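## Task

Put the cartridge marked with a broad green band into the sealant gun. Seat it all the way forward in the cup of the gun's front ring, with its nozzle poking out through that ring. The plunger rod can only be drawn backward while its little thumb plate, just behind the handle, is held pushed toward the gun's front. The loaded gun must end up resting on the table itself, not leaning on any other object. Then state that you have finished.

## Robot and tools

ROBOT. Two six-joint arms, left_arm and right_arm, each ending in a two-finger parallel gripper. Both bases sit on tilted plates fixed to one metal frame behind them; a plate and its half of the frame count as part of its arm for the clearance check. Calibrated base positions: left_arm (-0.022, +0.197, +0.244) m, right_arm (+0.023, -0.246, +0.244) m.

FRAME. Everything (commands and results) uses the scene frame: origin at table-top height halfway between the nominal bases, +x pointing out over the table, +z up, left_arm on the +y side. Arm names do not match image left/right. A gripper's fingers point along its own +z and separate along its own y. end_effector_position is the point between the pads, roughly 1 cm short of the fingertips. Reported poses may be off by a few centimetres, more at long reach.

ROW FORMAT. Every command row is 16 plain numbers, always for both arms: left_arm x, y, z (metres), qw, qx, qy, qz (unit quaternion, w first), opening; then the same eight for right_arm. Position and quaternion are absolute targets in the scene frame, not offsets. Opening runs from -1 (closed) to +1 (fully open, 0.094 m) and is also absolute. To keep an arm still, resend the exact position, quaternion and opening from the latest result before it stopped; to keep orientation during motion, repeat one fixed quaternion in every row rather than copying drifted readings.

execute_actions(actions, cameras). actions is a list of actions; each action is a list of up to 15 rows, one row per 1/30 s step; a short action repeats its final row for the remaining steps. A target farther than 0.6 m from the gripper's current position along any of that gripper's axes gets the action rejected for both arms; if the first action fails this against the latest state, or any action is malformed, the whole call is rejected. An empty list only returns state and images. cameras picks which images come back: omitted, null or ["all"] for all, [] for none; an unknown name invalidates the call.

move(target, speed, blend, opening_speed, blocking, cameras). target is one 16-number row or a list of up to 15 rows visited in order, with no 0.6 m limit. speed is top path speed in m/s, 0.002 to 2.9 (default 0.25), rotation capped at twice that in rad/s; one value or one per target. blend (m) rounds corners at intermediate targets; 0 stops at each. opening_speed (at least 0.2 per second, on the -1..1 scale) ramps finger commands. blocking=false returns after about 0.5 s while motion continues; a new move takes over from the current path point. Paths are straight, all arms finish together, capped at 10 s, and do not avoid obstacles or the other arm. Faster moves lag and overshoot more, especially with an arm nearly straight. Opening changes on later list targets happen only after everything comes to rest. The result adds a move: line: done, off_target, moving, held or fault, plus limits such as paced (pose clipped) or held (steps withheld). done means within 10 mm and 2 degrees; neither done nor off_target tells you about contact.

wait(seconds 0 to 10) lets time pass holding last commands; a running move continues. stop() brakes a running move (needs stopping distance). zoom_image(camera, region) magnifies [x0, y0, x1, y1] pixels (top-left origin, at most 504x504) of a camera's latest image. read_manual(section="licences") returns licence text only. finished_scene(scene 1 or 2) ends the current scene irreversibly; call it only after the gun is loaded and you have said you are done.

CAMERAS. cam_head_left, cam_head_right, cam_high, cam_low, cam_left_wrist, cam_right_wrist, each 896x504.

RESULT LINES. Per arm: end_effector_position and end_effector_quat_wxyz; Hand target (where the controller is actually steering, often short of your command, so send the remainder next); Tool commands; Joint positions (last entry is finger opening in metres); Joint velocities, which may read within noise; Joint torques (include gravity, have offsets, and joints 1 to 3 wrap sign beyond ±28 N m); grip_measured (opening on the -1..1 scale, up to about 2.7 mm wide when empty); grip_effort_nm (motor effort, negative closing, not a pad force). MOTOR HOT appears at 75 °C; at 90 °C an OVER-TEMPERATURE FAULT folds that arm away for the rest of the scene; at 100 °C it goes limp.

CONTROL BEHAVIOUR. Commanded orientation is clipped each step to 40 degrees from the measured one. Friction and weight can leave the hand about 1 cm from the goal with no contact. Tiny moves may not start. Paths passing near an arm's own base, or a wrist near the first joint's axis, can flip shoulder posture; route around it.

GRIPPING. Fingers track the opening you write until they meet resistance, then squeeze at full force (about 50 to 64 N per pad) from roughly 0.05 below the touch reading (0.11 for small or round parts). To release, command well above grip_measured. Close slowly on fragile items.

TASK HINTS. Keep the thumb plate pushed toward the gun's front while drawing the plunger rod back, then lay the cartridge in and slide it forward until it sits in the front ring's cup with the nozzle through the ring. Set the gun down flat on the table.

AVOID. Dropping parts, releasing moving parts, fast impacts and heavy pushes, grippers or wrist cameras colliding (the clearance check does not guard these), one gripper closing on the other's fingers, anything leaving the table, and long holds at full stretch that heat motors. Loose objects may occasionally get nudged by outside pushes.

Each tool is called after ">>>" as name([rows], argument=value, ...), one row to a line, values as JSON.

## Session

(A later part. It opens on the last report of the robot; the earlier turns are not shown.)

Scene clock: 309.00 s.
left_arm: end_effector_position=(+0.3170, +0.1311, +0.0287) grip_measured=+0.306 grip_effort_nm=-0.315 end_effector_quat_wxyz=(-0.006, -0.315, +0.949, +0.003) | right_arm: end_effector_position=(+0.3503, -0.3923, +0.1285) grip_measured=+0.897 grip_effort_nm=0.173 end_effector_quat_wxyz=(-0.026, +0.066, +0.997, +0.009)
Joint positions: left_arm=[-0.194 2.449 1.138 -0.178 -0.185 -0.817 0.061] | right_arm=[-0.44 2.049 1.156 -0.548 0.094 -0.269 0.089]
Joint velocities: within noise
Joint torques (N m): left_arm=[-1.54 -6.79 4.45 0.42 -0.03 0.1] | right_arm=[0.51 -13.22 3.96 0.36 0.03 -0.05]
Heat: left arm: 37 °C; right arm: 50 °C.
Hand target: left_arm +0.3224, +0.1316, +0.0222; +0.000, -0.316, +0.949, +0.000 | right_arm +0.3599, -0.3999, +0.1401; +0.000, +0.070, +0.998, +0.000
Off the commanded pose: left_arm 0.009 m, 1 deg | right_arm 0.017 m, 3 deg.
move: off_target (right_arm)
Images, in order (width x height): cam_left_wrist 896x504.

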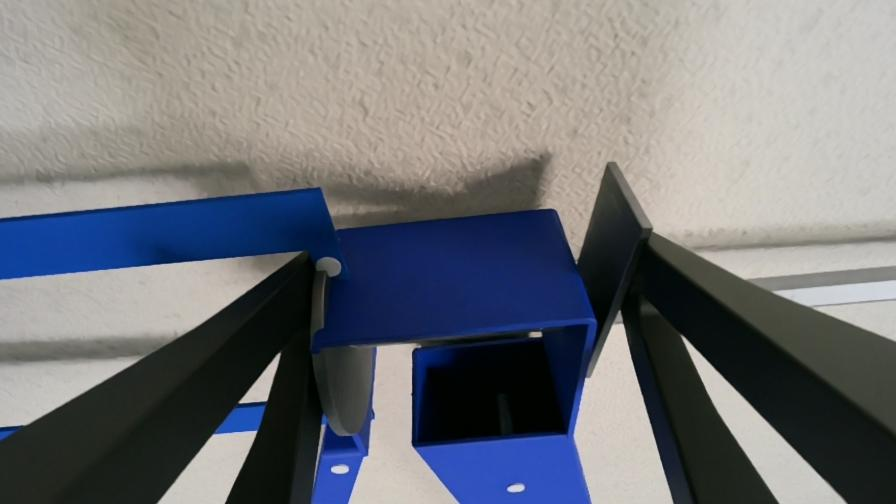

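>>> move([
  [0.3225,0.1315,0.022,0,-0.3157,0.9489,0,0.18,0.36,-0.40,0.14,0,0.06976,0.99756,0,0.9],
  [0.3225,0.1315,0.022,0,-0.3157,0.9489,0,0.08,0.36,-0.40,0.14,0,0.06976,0.99756,0,0.9],
], speed=0.06, opening_speed=0.3, cameras=["cam_left_wrist"])

Scene clock: 314.13 s.
left_arm: end_effector_position=(+0.3168, +0.1321, +0.0285) grip_measured=+0.172 grip_effort_nm=-1.038 end_effector_quat_wxyz=(-0.006, -0.316, +0.949, +0.004) | right_arm: end_effector_position=(+0.3503, -0.3923, +0.1285) grip_measured=+0.897 grip_effort_nm=0.173 end_effector_quat_wxyz=(-0.026, +0.066, +0.997, +0.009)
Joint positions: left_arm=[-0.192 2.449 1.138 -0.179 -0.187 -0.817 0.055] | right_arm=[-0.44 2.049 1.156 -0.548 0.094 -0.269 0.089]
Joint velocities: within noise
Joint torques (N m): left_arm=[-1.72 -6.97 4.41 0.43 -0.01 0.12] | right_arm=[0.47 -13.14 4 0.35 0 -0.05]
Heat: left arm: 37 °C; right arm: 51 °C.
Hand target: left_arm +0.3224, +0.1315, +0.0223; +0.000, -0.316, +0.949, +0.000 | right_arm +0.3599, -0.3999, +0.1401; +0.000, +0.070, +0.998, +0.000
Off the commanded pose: left_arm 0.009 m, 1 deg | right_arm 0.017 m, 3 deg.
move: off_target (right_arm)
Images, in order (width x height): cam_left_wrist 896x504.

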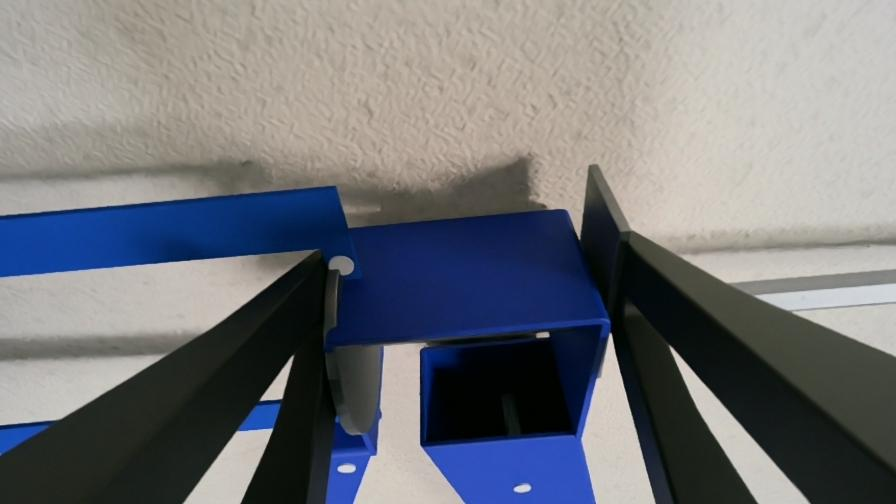

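>>> move([
  [0.354,0.037,0.022,0,-0.2874,0.9578,0,0.08,0.36,-0.40,0.14,0,0.06976,0.99756,0,0.9],
], speed=0.08, cameras=["cam_left_wrist","cam_high"])

Scene clock: 328.17 s.
left_arm: end_effector_position=(+0.3555, +0.0484, +0.0301) grip_measured=+0.171 grip_effort_nm=-1.023 end_effector_quat_wxyz=(+0.002, -0.283, +0.959, +0.004) | right_arm: end_effector_position=(+0.3503, -0.3923, +0.1285) grip_measured=+0.897 grip_effort_nm=0.178 end_effector_quat_wxyz=(-0.026, +0.066, +0.997, +0.009)
Joint positions: left_arm=[-0.38 2.599 1.463 -0.379 -0.208 -0.938 0.055] | right_arm=[-0.44 2.049 1.156 -0.548 0.094 -0.269 0.089]
Joint velocities: within noise
Joint torques (N m): left_arm=[-4.41 -7.46 6.09 0.32 0.06 -0.3] | right_arm=[0.47 -13.16 3.95 0.34 0.02 -0.05]
Heat: left arm: 37 °C; right arm: 51 °C.
Hand target: left_arm +0.3536, +0.0372, +0.0224; +0.000, -0.287, +0.958, +0.000 | right_arm +0.3599, -0.3999, +0.1401; +0.000, +0.070, +0.998, +0.000
Off the commanded pose: left_arm 0.014 m, 1 deg | right_arm 0.017 m, 3 deg.
move: off_target (left_arm, right_arm)
Images, in order (width x height): cam_high 896x504, cam_left_wrist 896x504.

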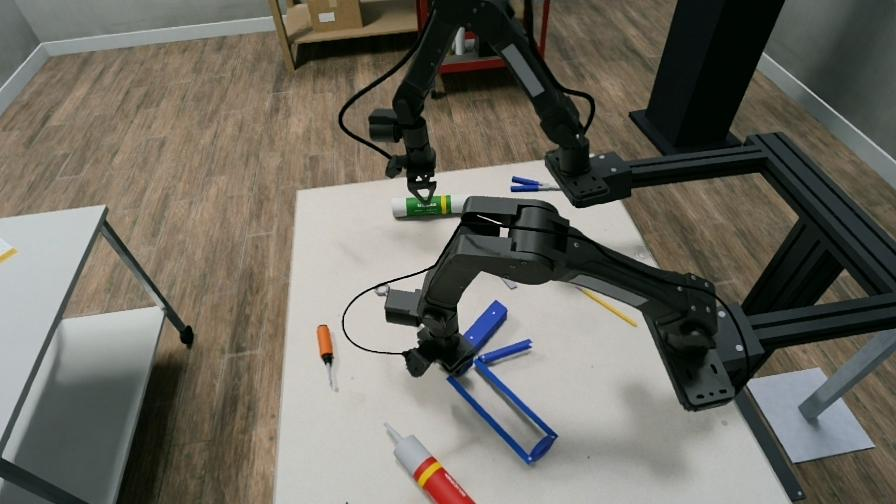

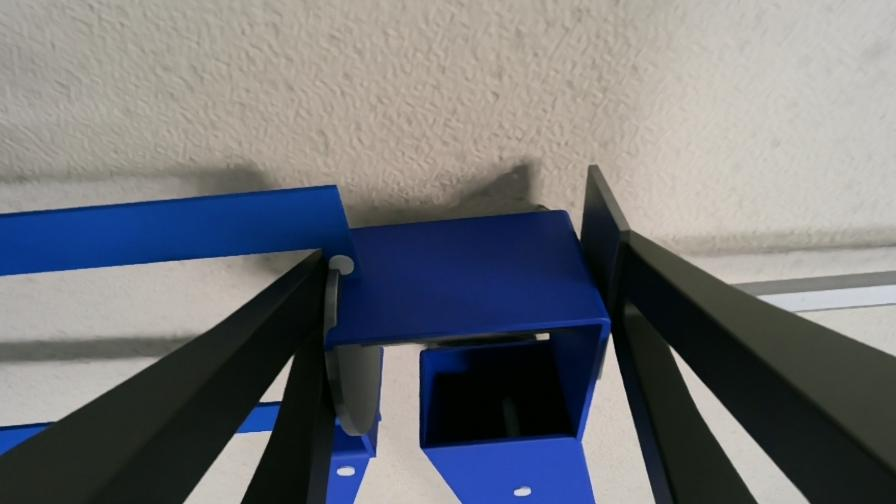

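>>> move([
  [0.388,-0.060,0.022,0,-0.2588,0.9659,0,0.08,0.36,-0.40,0.14,0,0.06976,0.99756,0,0.9],
], speed=0.07, cameras=["cam_left_wrist","cam_high","cam_head_right"])

Scene clock: 334.27 s.
left_arm: end_effector_position=(+0.3936, -0.0468, +0.0319) grip_measured=+0.171 grip_effort_nm=-1.028 end_effector_quat_wxyz=(+0.001, -0.258, +0.966, +0.002) | right_arm: end_effector_position=(+0.3504, -0.3924, +0.1285) grip_measured=+0.897 grip_effort_nm=0.173 end_effector_quat_wxyz=(-0.026, +0.066, +0.997, +0.009)
Joint positions: left_arm=[-0.533 2.859 2.015 -0.702 -0.212 -1.041 0.055] | right_arm=[-0.44 2.049 1.156 -0.548 0.094 -0.269 0.089]
Joint velocities: within noise
Joint torques (N m): left_arm=[-5.2 -9.06 7.94 0.31 0.03 -0.26] | right_arm=[0.44 -13.2 3.95 0.35 0.02 -0.04]
Heat: left arm: 37 °C; right arm: 51 °C.
Hand target: left_arm +0.3874, -0.0595, +0.0224; +0.000, -0.259, +0.966, +0.000 | right_arm +0.3599, -0.4000, +0.1401; +0.000, +0.070, +0.998, +0.000
Off the commanded pose: left_arm 0.017 m, 0 deg | right_arm 0.017 m, 3 deg.
move: off_target (left_arm, right_arm)
Images, in order (width x height): cam_head_right 896x504, cam_high 896x504, cam_left_wrist 896x504.

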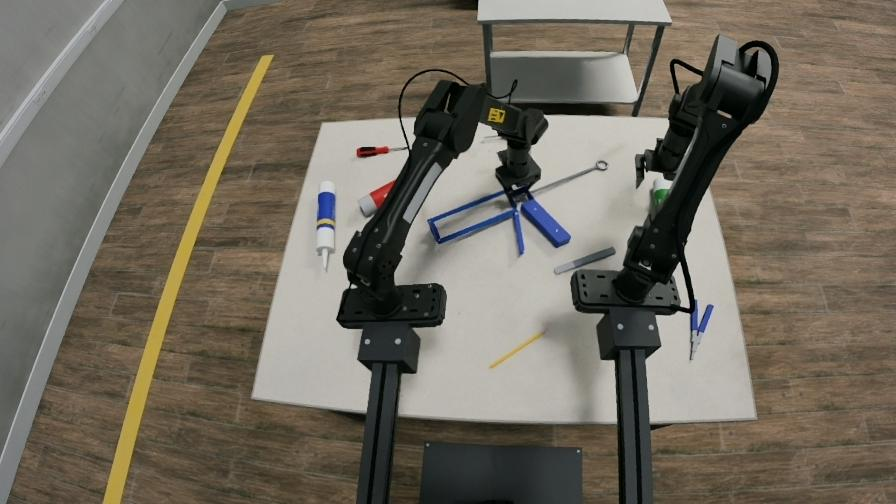

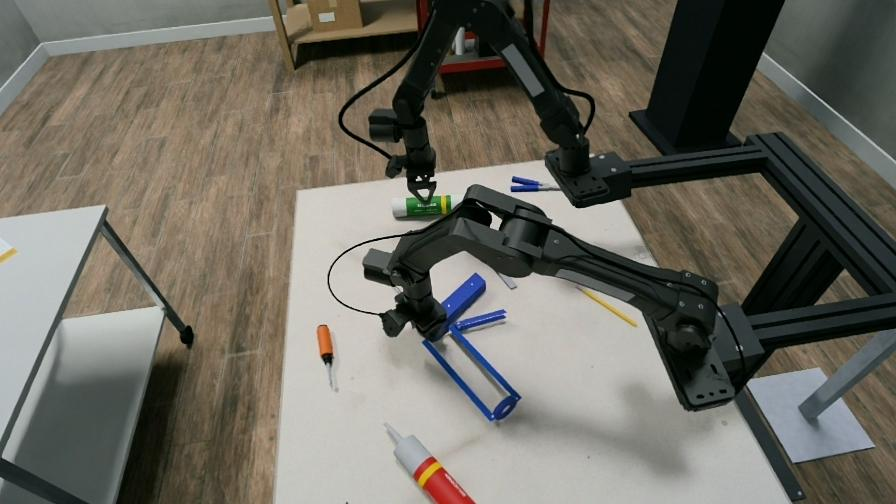

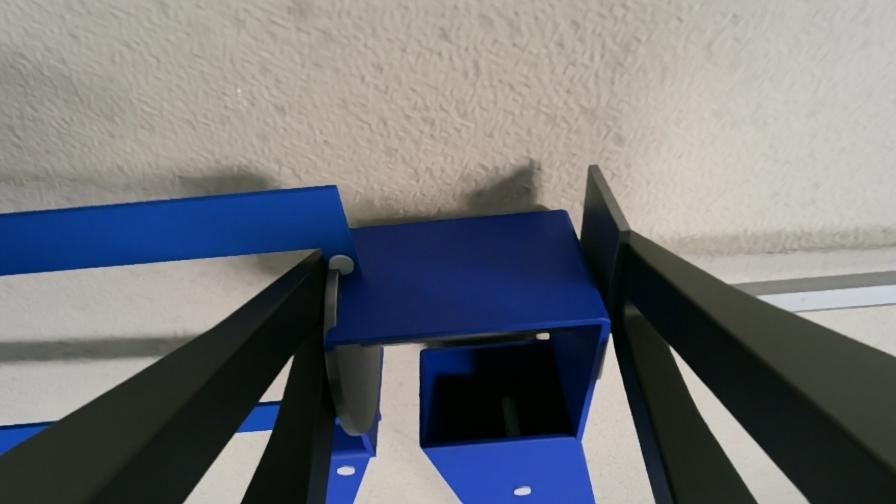

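>>> move([
  [0.389,-0.058,0.023,0,-0.2588,0.9659,0,0.70,0.36,-0.40,0.14,0,0.06976,0.99756,0,0.9],
  [0.391,-0.056,0.10,0,-0.2588,0.9659,0,0.70,0.35,-0.472,0.11,0,0.06976,0.99756,0,0.9],
], speed=0.08, cameras=["cam_left_wrist","cam_right_wrist"])

Scene clock: 341.87 s.
left_arm: end_effector_position=(+0.3856, -0.0474, +0.0714) grip_measured=+0.697 grip_effort_nm=0.149 end_effector_quat_wxyz=(-0.012, -0.260, +0.966, +0.013) | right_arm: end_effector_position=(+0.3399, -0.4666, +0.1120) grip_measured=+0.897 grip_effort_nm=0.173 end_effector_quat_wxyz=(-0.016, +0.069, +0.997, +0.001)
Joint positions: left_arm=[-0.558 2.766 1.99 -0.81 -0.208 -1.077 0.08] | right_arm=[-0.634 2.128 1.251 -0.522 0.072 -0.457 0.089]
Joint velocities: within noise
Joint torques (N m): left_arm=[-5.08 -16.31 4.82 -0.01 0 -0.13] | right_arm=[0.24 -9.18 6.32 0.39 -0.14 -0.04]
Heat: left arm: 39 °C; right arm: 51 °C.
Hand target: left_arm +0.3908, -0.0559, +0.0988; +0.000, -0.259, +0.966, +0.000 | right_arm +0.3498, -0.4720, +0.1104; +0.000, +0.070, +0.998, +0.000
Off the commanded pose: left_arm 0.030 m, 2 deg | right_arm 0.012 m, 2 deg.
move: off_target (left_arm, right_arm)
Images, in order (width x height): cam_left_wrist 896x504, cam_right_wrist 896x504.

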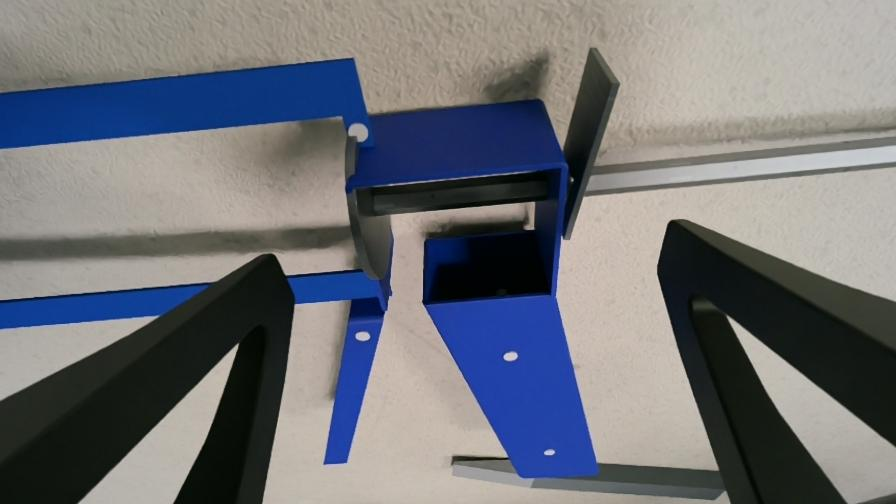

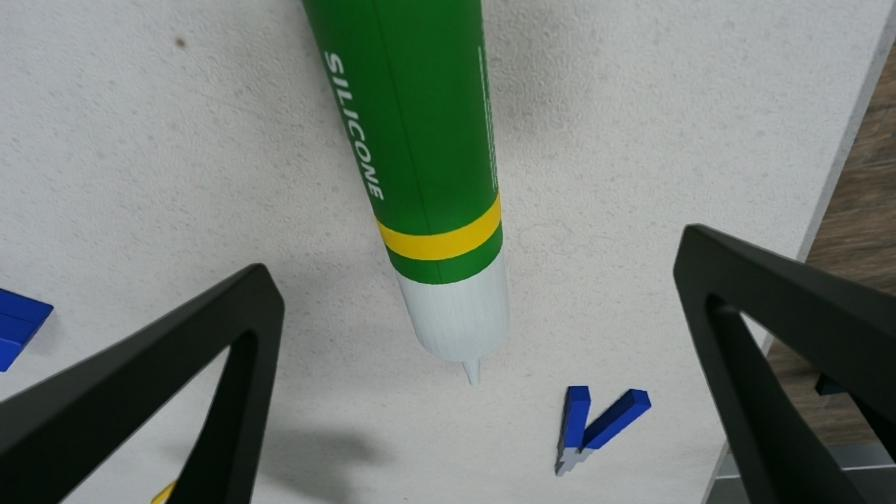

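>>> move([
  [0.391,-0.056,0.13,0,-0.2588,0.9659,0,0.70,0.35,-0.462,0.075,0,0.06976,0.99756,0,0.9],
], speed=0.1, cameras=["cam_right_wrist"])

Scene clock: 352.77 s.
left_arm: end_effector_position=(+0.3852, -0.0475, +0.1003) grip_measured=+0.697 grip_effort_nm=0.144 end_effector_quat_wxyz=(-0.014, -0.259, +0.966, +0.015) | right_arm: end_effector_position=(+0.3426, -0.4659, +0.0789) grip_measured=+0.897 grip_effort_nm=0.173 end_effector_quat_wxyz=(-0.011, +0.072, +0.997, -0.002)
Joint positions: left_arm=[-0.571 2.703 1.985 -0.876 -0.208 -1.09 0.08] | right_arm=[-0.634 2.222 1.251 -0.416 0.071 -0.453 0.089]
Joint velocities: within noise
Joint torques (N m): left_arm=[-4.93 -16.29 5.39 0.01 0.01 -0.1] | right_arm=[1.73 -9.63 4.14 0.45 -0.08 0.07]
Heat: left arm: 48 °C; right arm: 50 °C.
Hand target: left_arm +0.3908, -0.0560, +0.1289; +0.000, -0.259, +0.966, +0.000 | right_arm +0.3499, -0.4620, +0.0753; +0.000, +0.070, +0.998, +0.000
Off the commanded pose: left_arm 0.031 m, 2 deg | right_arm 0.009 m, 1 deg.
move: off_target (left_arm)
Images, in order (width x height): cam_right_wrist 896x504.

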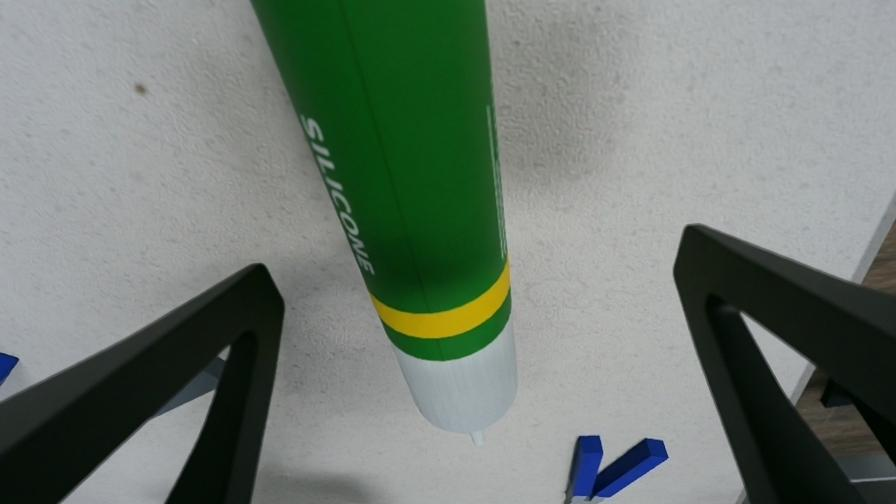

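>>> move([
  [0.36,-0.0,0.16,0,-0.2588,0.9659,0,0.70,0.348,-0.448,0.055,0,0.06976,0.99756,0,0.9],
  [0.25,0.25,0.22,0,-0.2588,0.9659,0,0.70,0.348,-0.448,0.042,0,0.06976,0.99756,0,0.9],
], speed=0.15, cameras=["cam_right_wrist","cam_high"])

Scene clock: 363.03 s.
left_arm: end_effector_position=(+0.2534, +0.2493, +0.2130) grip_measured=+0.697 grip_effort_nm=0.149 end_effector_quat_wxyz=(-0.003, -0.262, +0.965, +0.004) | right_arm: end_effector_position=(+0.3404, -0.4491, +0.0462) grip_measured=+0.897 grip_effort_nm=0.173 end_effector_quat_wxyz=(-0.011, +0.070, +0.997, +0.001)
Joint positions: left_arm=[0.077 1.605 0.845 -0.678 -0.16 -0.432 0.08] | right_arm=[-0.607 2.307 1.221 -0.306 0.071 -0.429 0.089]
Joint velocities: within noise
Joint torques (N m): left_arm=[-0.84 -8.01 4.42 0.08 0.04 0.14] | right_arm=[1.5 -9.36 4.21 0.46 -0.05 0.06]
Heat: left arm: 47 °C; right arm: 50 °C.
Hand target: left_arm +0.2501, +0.2500, +0.2196; +0.000, -0.259, +0.966, +0.000 | right_arm +0.3479, -0.4478, +0.0422; +0.000, +0.070, +0.998, +0.000
Off the commanded pose: left_arm 0.008 m, 1 deg | right_arm 0.009 m, 1 deg.
move: done
Images, in order (width x height): cam_high 896x504, cam_right_wrist 896x504.

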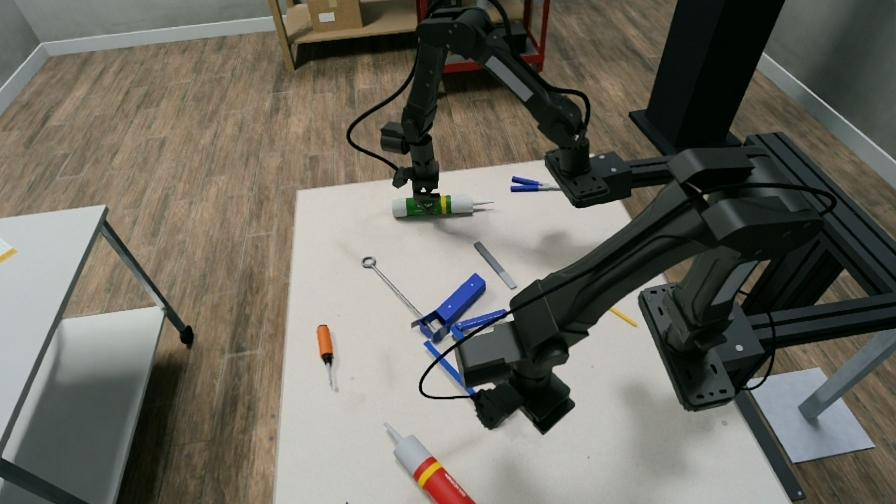

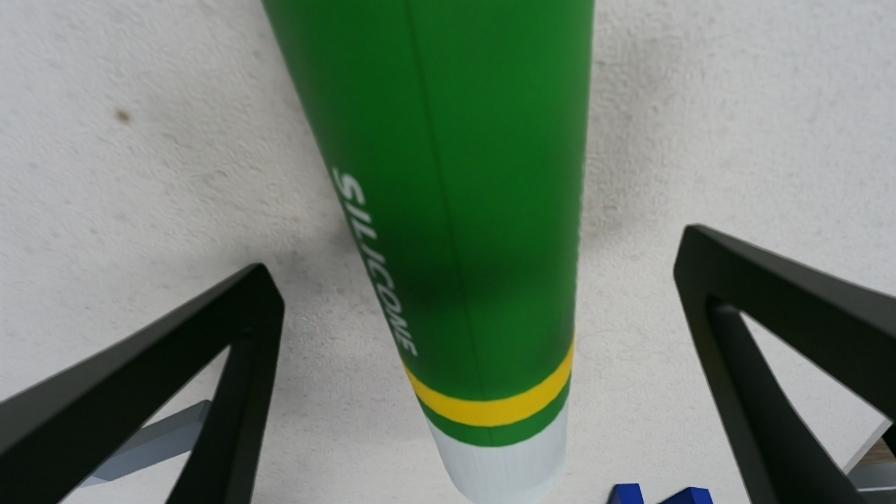

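>>> move([
  [0.25,0.25,0.22,0,-0.2588,0.9659,0,0.70,0.348,-0.448,0.025,0,0.06976,0.99756,0,0.9],
  [0.25,0.25,0.22,0,-0.2588,0.9659,0,0.70,0.348,-0.448,0.024,0,0.06976,0.99756,0,-0.05],
], speed=0.06, opening_speed=0.6, cameras=["cam_right_wrist"])

Scene clock: 368.43 s.
left_arm: end_effector_position=(+0.2532, +0.2491, +0.2130) grip_measured=+0.697 grip_effort_nm=0.139 end_effector_quat_wxyz=(-0.004, -0.262, +0.965, +0.003) | right_arm: end_effector_position=(+0.3380, -0.4463, +0.0274) grip_measured=+0.029 grip_effort_nm=-0.989 end_effector_quat_wxyz=(-0.014, +0.070, +0.997, +0.003)
Joint positions: left_arm=[0.077 1.605 0.845 -0.679 -0.159 -0.431 0.08] | right_arm=[-0.607 2.367 1.233 -0.265 0.071 -0.429 0.048]
Joint velocities: within noise
Joint torques (N m): left_arm=[-0.69 -8.05 4.38 0.06 0.03 0.18] | right_arm=[1.22 -9.37 4.7 0.44 -0.06 0.03]
Heat: left arm: 45 °C; right arm: 50 °C.
Hand target: left_arm +0.2501, +0.2500, +0.2196; +0.000, -0.259, +0.966, +0.000 | right_arm +0.3478, -0.4478, +0.0243; +0.000, +0.070, +0.998, +0.000
Off the commanded pose: left_arm 0.008 m, 1 deg | right_arm 0.011 m, 2 deg.
move: off_target (right_arm); target 2's new opening was sent with right_arm's hand 0.011 m and 2 deg from that target
Images, in order (width x height): cam_right_wrist 896x504.

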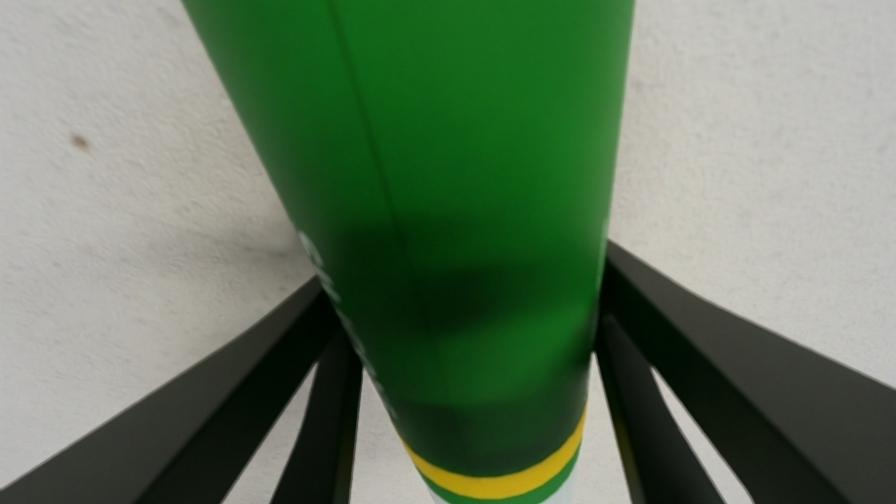

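>>> move([
  [0.25,0.25,0.22,0,-0.2588,0.9659,0,0.70,0.348,-0.448,0.04,0,0.06976,0.99756,0,-0.05],
  [0.25,0.25,0.22,0,-0.2588,0.9659,0,0.70,0.34,-0.40,0.16,0,0.06976,0.99756,0,-0.05],
], speed=0.12, cameras=["cam_right_wrist","cam_low","cam_high"])

Scene clock: 381.63 s.
left_arm: end_effector_position=(+0.2531, +0.2491, +0.2130) grip_measured=+0.697 grip_effort_nm=0.144 end_effector_quat_wxyz=(-0.004, -0.262, +0.965, +0.003) | right_arm: end_effector_position=(+0.3342, -0.3989, +0.1446) grip_measured=+0.028 grip_effort_nm=-1.009 end_effector_quat_wxyz=(-0.013, +0.070, +0.997, +0.008)
Joint positions: left_arm=[0.077 1.605 0.845 -0.68 -0.159 -0.431 0.08] | right_arm=[-0.477 1.949 1.07 -0.532 0.081 -0.299 0.048]
Joint velocities: within noise
Joint torques (N m): left_arm=[-0.8 -8.06 4.38 0.1 0.04 0.14] | right_arm=[1.87 -13.04 4.71 -0.02 0.06 0.06]
Heat: left arm: 42 °C; right arm: 52 °C.
Hand target: left_arm +0.2501, +0.2500, +0.2196; +0.000, -0.259, +0.966, +0.000 | right_arm +0.3399, -0.4000, +0.1594; +0.000, +0.070, +0.998, +0.000
Off the commanded pose: left_arm 0.008 m, 1 deg | right_arm 0.016 m, 2 deg.
move: off_target (right_arm)
Images, in order (width x height): cam_high 896x504, cam_low 896x504, cam_right_wrist 896x504.

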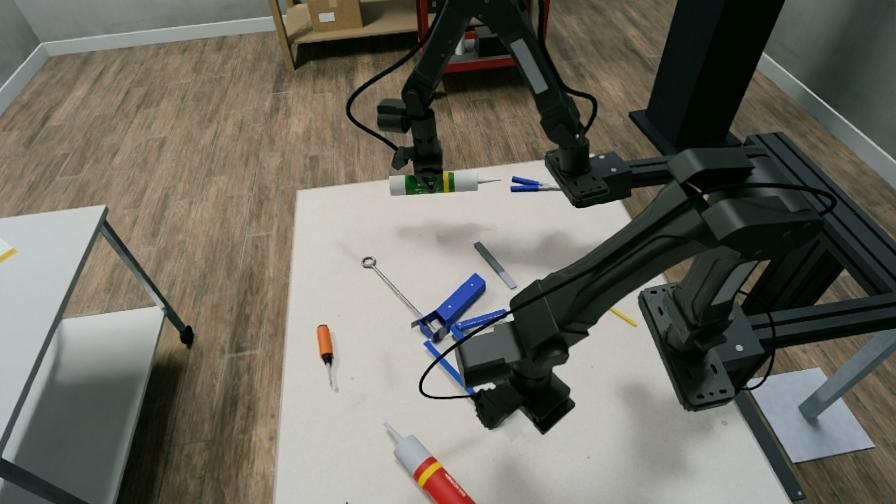

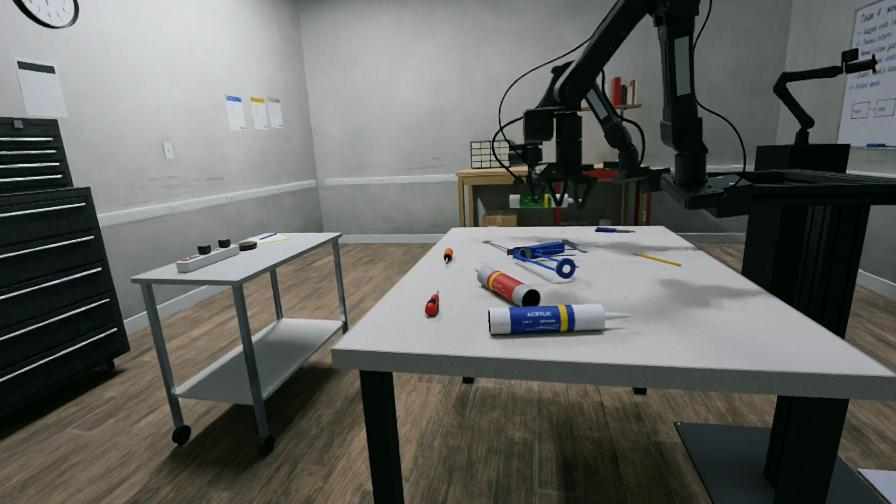

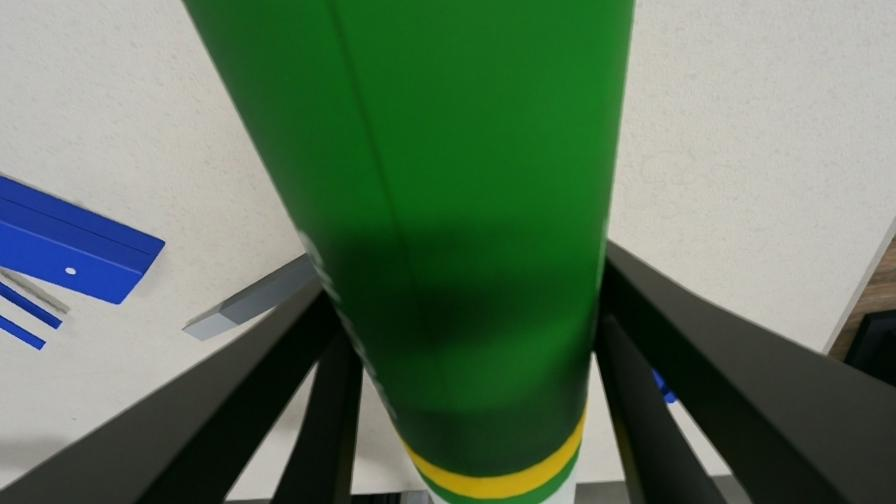

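>>> execute_actions(actions=[], cameras=["cam_left_wrist","cam_head_right"])

>>> zoom_image(camera="cam_head_right", region=[400, 120, 720, 300])

Scene clock: 385.90 s.
left_arm: end_effector_position=(+0.2530, +0.2491, +0.2130) grip_measured=+0.697 grip_effort_nm=0.149 end_effector_quat_wxyz=(-0.004, -0.261, +0.965, +0.004) | right_arm: end_effector_position=(+0.3340, -0.3988, +0.1446) grip_measured=+0.028 grip_effort_nm=-1.009 end_effector_quat_wxyz=(-0.013, +0.071, +0.997, +0.008)
Joint positions: left_arm=[0.077 1.605 0.845 -0.68 -0.159 -0.431 0.08] | right_arm=[-0.477 1.949 1.07 -0.533 0.082 -0.299 0.048]
Joint velocities: within noise
Joint torques (N m): left_arm=[-0.69 -7.99 4.4 0.09 0.02 0.16] | right_arm=[1.87 -13.04 4.72 -0.04 0.09 0.09]
Heat: left arm: 41 °C; right arm: 52 °C.
Hand target: left_arm +0.2501, +0.2500, +0.2196; +0.000, -0.259, +0.966, +0.000 | right_arm +0.3399, -0.4001, +0.1594; +0.000, +0.070, +0.998, +0.000
Tool commands: left_gripper/opening=+0.7 right_gripper/opening=-0.05
Off the commanded pose: left_arm 0.008 m, 1 deg | right_arm 0.017 m, 2 deg.
Images, in order (width x height): cam_head_right 896x504, cam_left_wrist 896x504.

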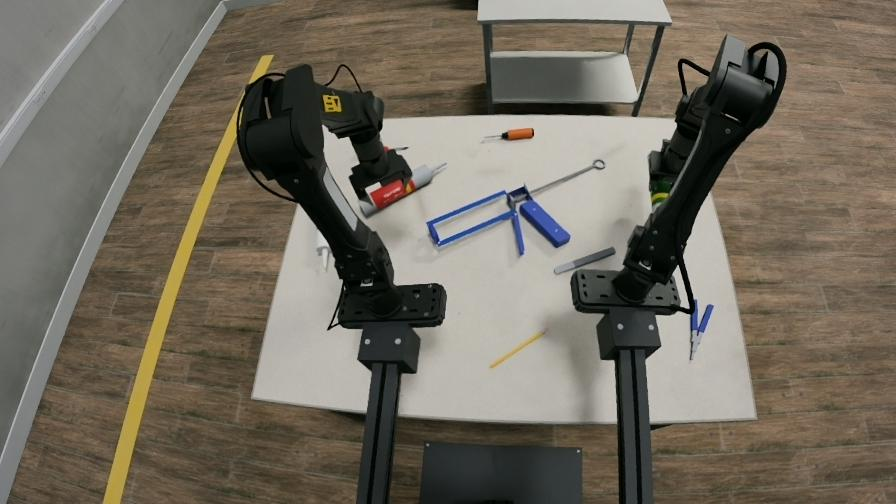

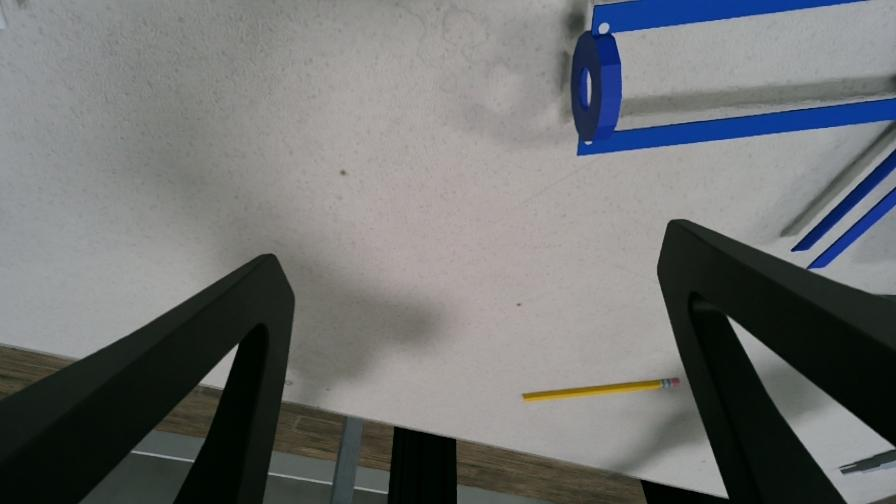

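Scaled by 1.575 from the camera's 896x504 image, which has a finer 1280x720 frame.

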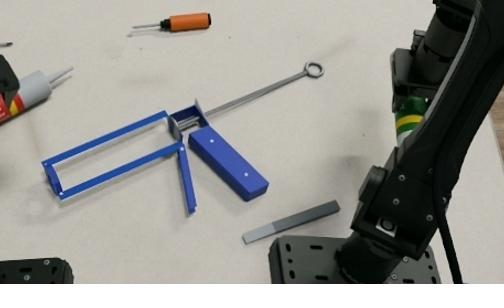

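>>> move([
  [0.29,0.10,0.29,0.342,0,0.9397,0,0.70,0.34,-0.40,0.16,0,0.06976,0.99756,0,-0.05],
], speed=0.2, cameras=["cam_left_wrist"])

Scene clock: 391.17 s.
left_arm: end_effector_position=(+0.2879, +0.1021, +0.2851) grip_measured=+0.697 grip_effort_nm=0.144 end_effector_quat_wxyz=(+0.327, -0.003, +0.945, +0.002) | right_arm: end_effector_position=(+0.3339, -0.3988, +0.1446) grip_measured=+0.028 grip_effort_nm=-1.009 end_effector_quat_wxyz=(-0.013, +0.071, +0.997, +0.008)
Joint positions: left_arm=[-0.637 1.346 0.554 -0.15 -0.548 -0.391 0.08] | right_arm=[-0.477 1.949 1.07 -0.533 0.082 -0.299 0.048]
Joint velocities: within noise
Joint torques (N m): left_arm=[-2.06 -3.95 5.63 1.37 -0.22 0.13] | right_arm=[1.83 -13.08 4.79 -0.03 0.07 0.08]
Heat: left arm: 40 °C; right arm: 53 °C.
Hand target: left_arm +0.2900, +0.1000, +0.2901; +0.342, +0.000, +0.940, +0.000 | right_arm +0.3400, -0.4000, +0.1595; +0.000, +0.070, +0.998, +0.000
Off the commanded pose: left_arm 0.006 m, 2 deg | right_arm 0.017 m, 2 deg.
move: off_target (right_arm)
Images, in order (width x height): cam_left_wrist 896x504.

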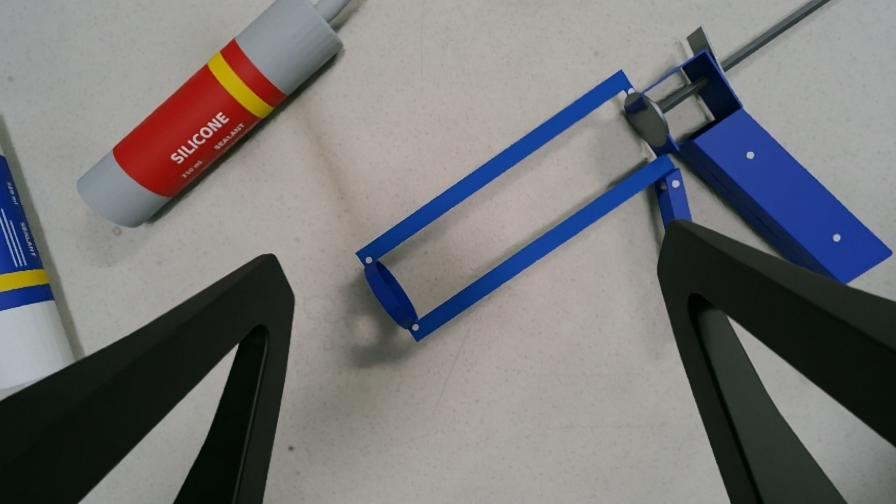

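>>> move([
  [0.16,0.32,0.25,0,-0.2588,0.9659,0,0.2,0.34,-0.36,0.16,0,0.06976,0.99756,0,-0.05],
  [0.16,0.32,0.25,0,-0.2588,0.9659,0,0.2,0.380,-0.030,0.15,0.0748,0.5108,0.8553,-0.0447,-0.05],
], speed=0.2, cameras=["cam_right_wrist","cam_high"])

Scene clock: 417.80 s.
left_arm: end_effector_position=(+0.1552, +0.3165, +0.2450) grip_measured=+0.203 grip_effort_nm=-0.139 end_effector_quat_wxyz=(-0.002, -0.260, +0.965, +0.003) | right_arm: end_effector_position=(+0.3742, -0.0329, +0.1420) grip_measured=+0.028 grip_effort_nm=-1.009 end_effector_quat_wxyz=(+0.059, +0.512, +0.856, -0.041)
Joint positions: left_arm=[0.494 1.192 0.641 -0.831 -0.091 -0.014 0.057] | right_arm=[0.601 2.382 1.511 -0.72 0.348 1.729 0.048]
Joint velocities: within noise
Joint torques (N m): left_arm=[0.29 -1.99 8.7 0.12 0.08 0.15] | right_arm=[3.79 -11.07 8.09 -0.16 0.38 0.14]
Heat: left arm: 36 °C; right arm: 54 °C.
Hand target: left_arm +0.1600, +0.3200, +0.2499; +0.000, -0.259, +0.966, +0.000 | right_arm +0.3799, -0.0301, +0.1501; +0.075, +0.511, +0.855, -0.044
Off the commanded pose: left_arm 0.008 m, 0 deg | right_arm 0.010 m, 2 deg.
move: done
Images, in order (width x height): cam_high 896x504, cam_right_wrist 896x504.

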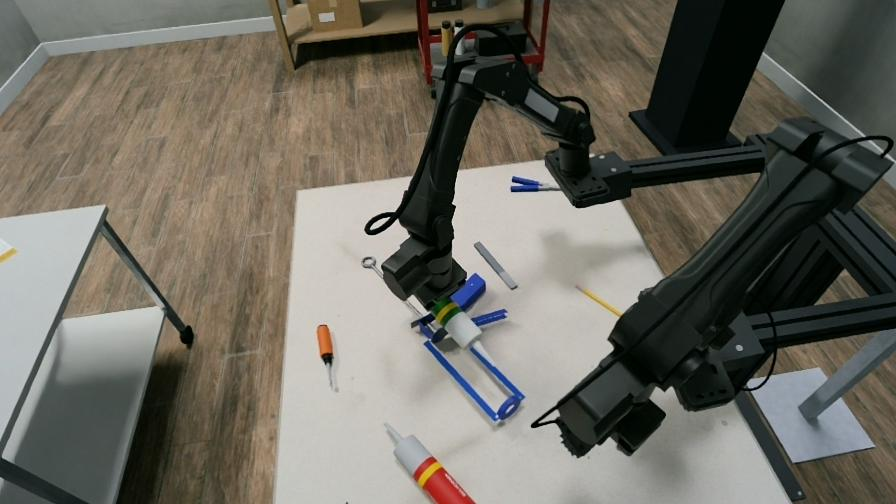

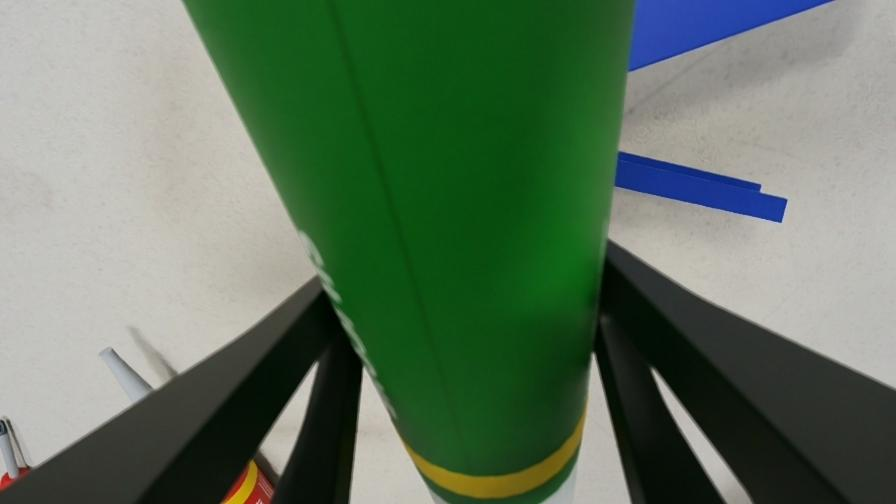

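>>> move([
  [0.20,0.22,0.25,0.342,0,0.9397,0,0.2,0.380,-0.028,0.10,0.0748,0.5108,0.8553,-0.0447,-0.05],
], speed=0.15, cameras=["cam_right_wrist","cam_left_wrist"])

Scene clock: 424.87 s.
left_arm: end_effector_position=(+0.1963, +0.2206, +0.2489) grip_measured=+0.203 grip_effort_nm=-0.139 end_effector_quat_wxyz=(+0.331, -0.006, +0.944, -0.003) | right_arm: end_effector_position=(+0.3638, -0.0286, +0.0956) grip_measured=+0.028 grip_effort_nm=-1.013 end_effector_quat_wxyz=(+0.054, +0.505, +0.860, -0.053)
Joint positions: left_arm=[-0.035 0.495 0.109 -0.379 -0.138 0.082 0.057] | right_arm=[0.601 2.502 1.511 -0.625 0.349 1.721 0.048]
Joint velocities: within noise
Joint torques (N m): left_arm=[-0.7 0.84 6.58 1.5 0.01 0.19] | right_arm=[2.03 -11.3 7.43 0.16 0.4 -0.01]
Heat: left arm: 35 °C; right arm: 54 °C.
Hand target: left_arm +0.1996, +0.2200, +0.2502; +0.342, +0.000, +0.940, +0.000 | right_arm +0.3796, -0.0283, +0.1004; +0.075, +0.511, +0.855, -0.045
Off the commanded pose: left_arm 0.004 m, 2 deg | right_arm 0.017 m, 3 deg.
move: off_target (right_arm)
Images, in order (width x height): cam_left_wrist 896x504, cam_right_wrist 896x504.

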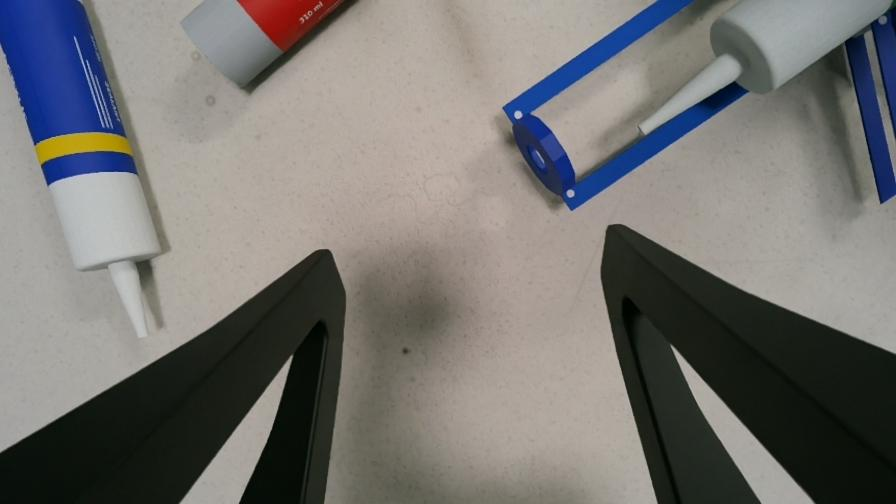

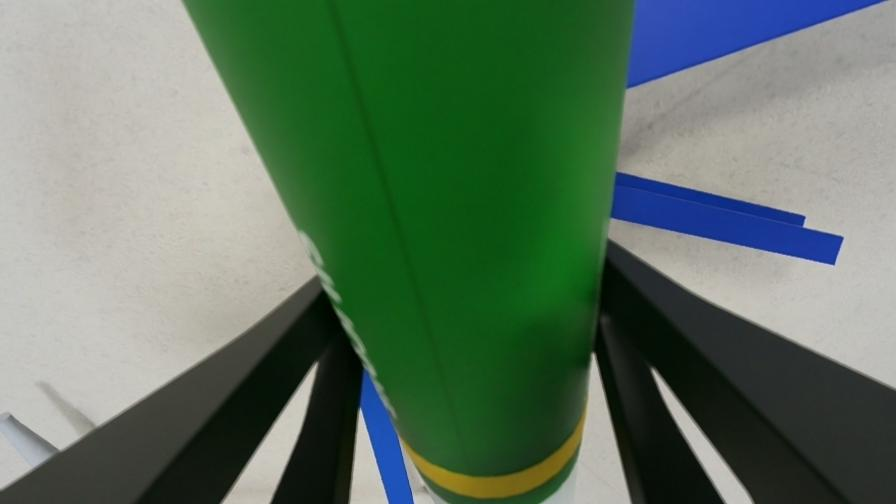

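>>> move([
  [0.20,0.22,0.25,0.342,0,0.9397,0,0.2,0.394,-0.018,0.070,0.0748,0.5108,0.8553,-0.0447,-0.05],
], speed=0.1, cameras=["cam_right_wrist","cam_left_wrist"])

Scene clock: 439.00 s.
left_arm: end_effector_position=(+0.1966, +0.2207, +0.2491) grip_measured=+0.203 grip_effort_nm=-0.144 end_effector_quat_wxyz=(+0.332, -0.006, +0.943, -0.003) | right_arm: end_effector_position=(+0.3844, -0.0170, +0.0711) grip_measured=+0.028 grip_effort_nm=-1.009 end_effector_quat_wxyz=(+0.059, +0.509, +0.858, -0.046)
Joint positions: left_arm=[-0.035 0.495 0.109 -0.378 -0.138 0.082 0.057] | right_arm=[0.583 2.618 1.64 -0.615 0.353 1.705 0.048]
Joint velocities: within noise
Joint torques (N m): left_arm=[-0.75 1.16 6.64 1.52 -0.04 0.19] | right_arm=[2.4 -10.93 6.79 0.2 0.34 0.01]
Heat: left arm: 34 °C; right arm: 54 °C.
Hand target: left_arm +0.1996, +0.2200, +0.2501; +0.342, +0.000, +0.940, +0.000 | right_arm +0.3937, -0.0182, +0.0701; +0.075, +0.511, +0.855, -0.045
Off the commanded pose: left_arm 0.004 m, 1 deg | right_arm 0.010 m, 2 deg.
move: done
Images, in order (width x height): cam_left_wrist 896x504, cam_right_wrist 896x504.

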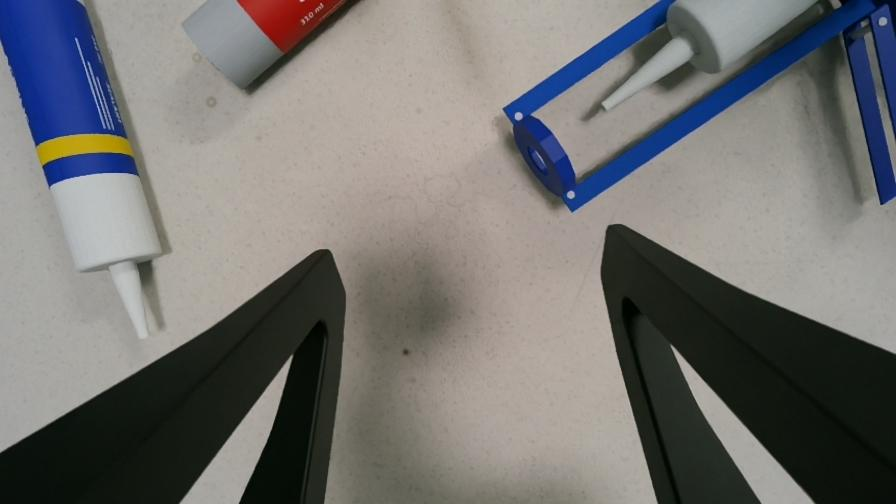

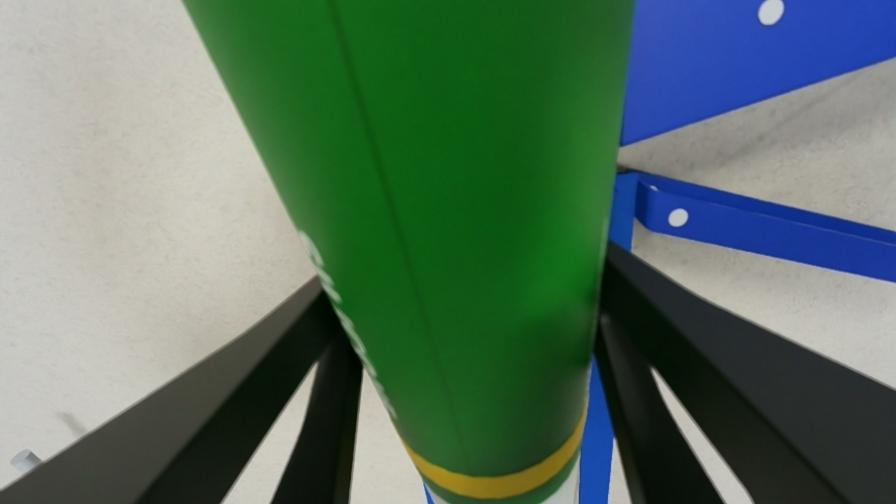

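>>> move([
  [0.20,0.22,0.25,0.342,0,0.9397,0,0.2,0.3765,0.0115,0.062,0.0860,0.5101,0.8543,-0.0514,-0.05],
], speed=0.06, cameras=["cam_right_wrist","cam_left_wrist"])

Scene clock: 444.30 s.
left_arm: end_effector_position=(+0.1968, +0.2207, +0.2493) grip_measured=+0.203 grip_effort_nm=-0.139 end_effector_quat_wxyz=(+0.332, -0.006, +0.943, -0.003) | right_arm: end_effector_position=(+0.3804, +0.0069, +0.0624) grip_measured=+0.028 grip_effort_nm=-1.009 end_effector_quat_wxyz=(+0.082, +0.510, +0.855, -0.044)
Joint positions: left_arm=[-0.035 0.495 0.109 -0.377 -0.138 0.082 0.057] | right_arm=[0.643 2.685 1.707 -0.619 0.392 1.769 0.048]
Joint velocities: within noise
Joint torques (N m): left_arm=[-0.81 0.96 6.5 1.52 0.02 0.15] | right_arm=[4.4 -11.06 6.74 -0.09 0.21 0.23]
Heat: left arm: 34 °C; right arm: 55 °C.
Hand target: left_arm +0.1997, +0.2200, +0.2501; +0.342, +0.000, +0.940, +0.000 | right_arm +0.3765, +0.0114, +0.0621; +0.086, +0.510, +0.854, -0.051
Off the commanded pose: left_arm 0.003 m, 1 deg | right_arm 0.006 m, 1 deg.
move: done
Images, in order (width x height): cam_left_wrist 896x504, cam_right_wrist 896x504.

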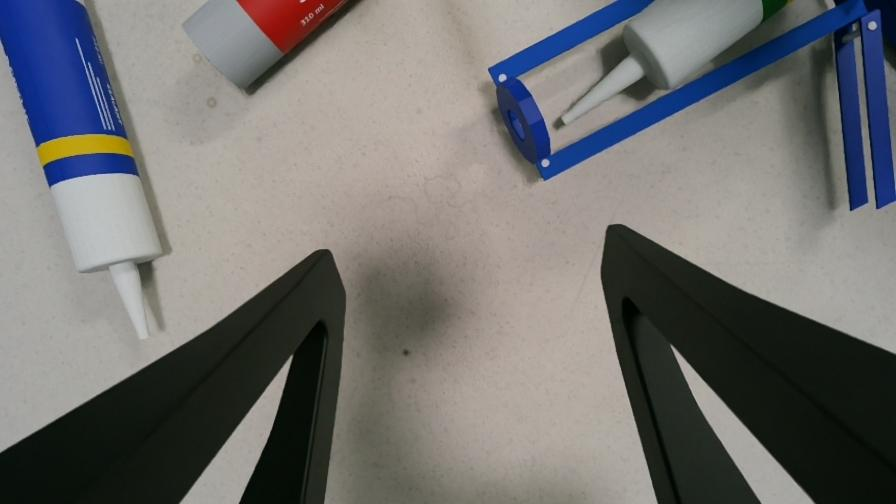

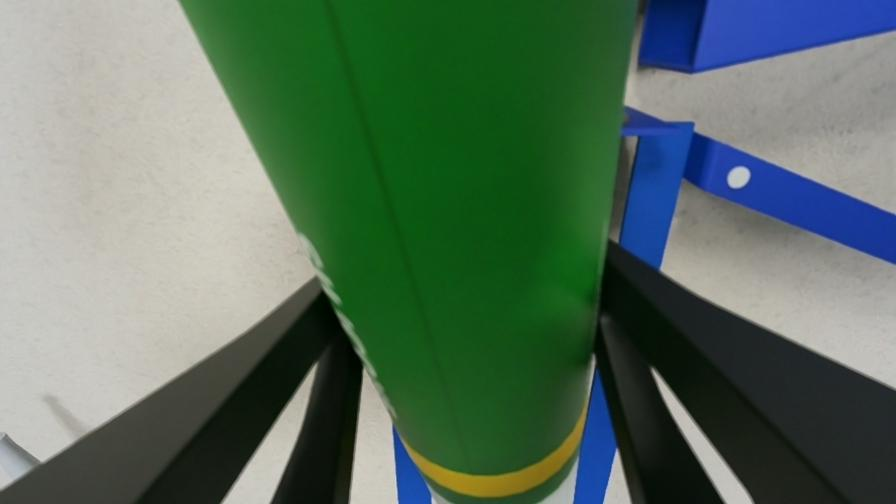

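>>> zoom_image(camera="cam_left_wrist", region=[450, 0, 896, 250])

Scaled by 1.130 from the camera's 896x504 image, which has a finer 1280x720 frame.

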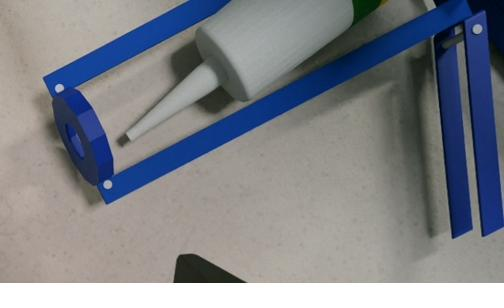

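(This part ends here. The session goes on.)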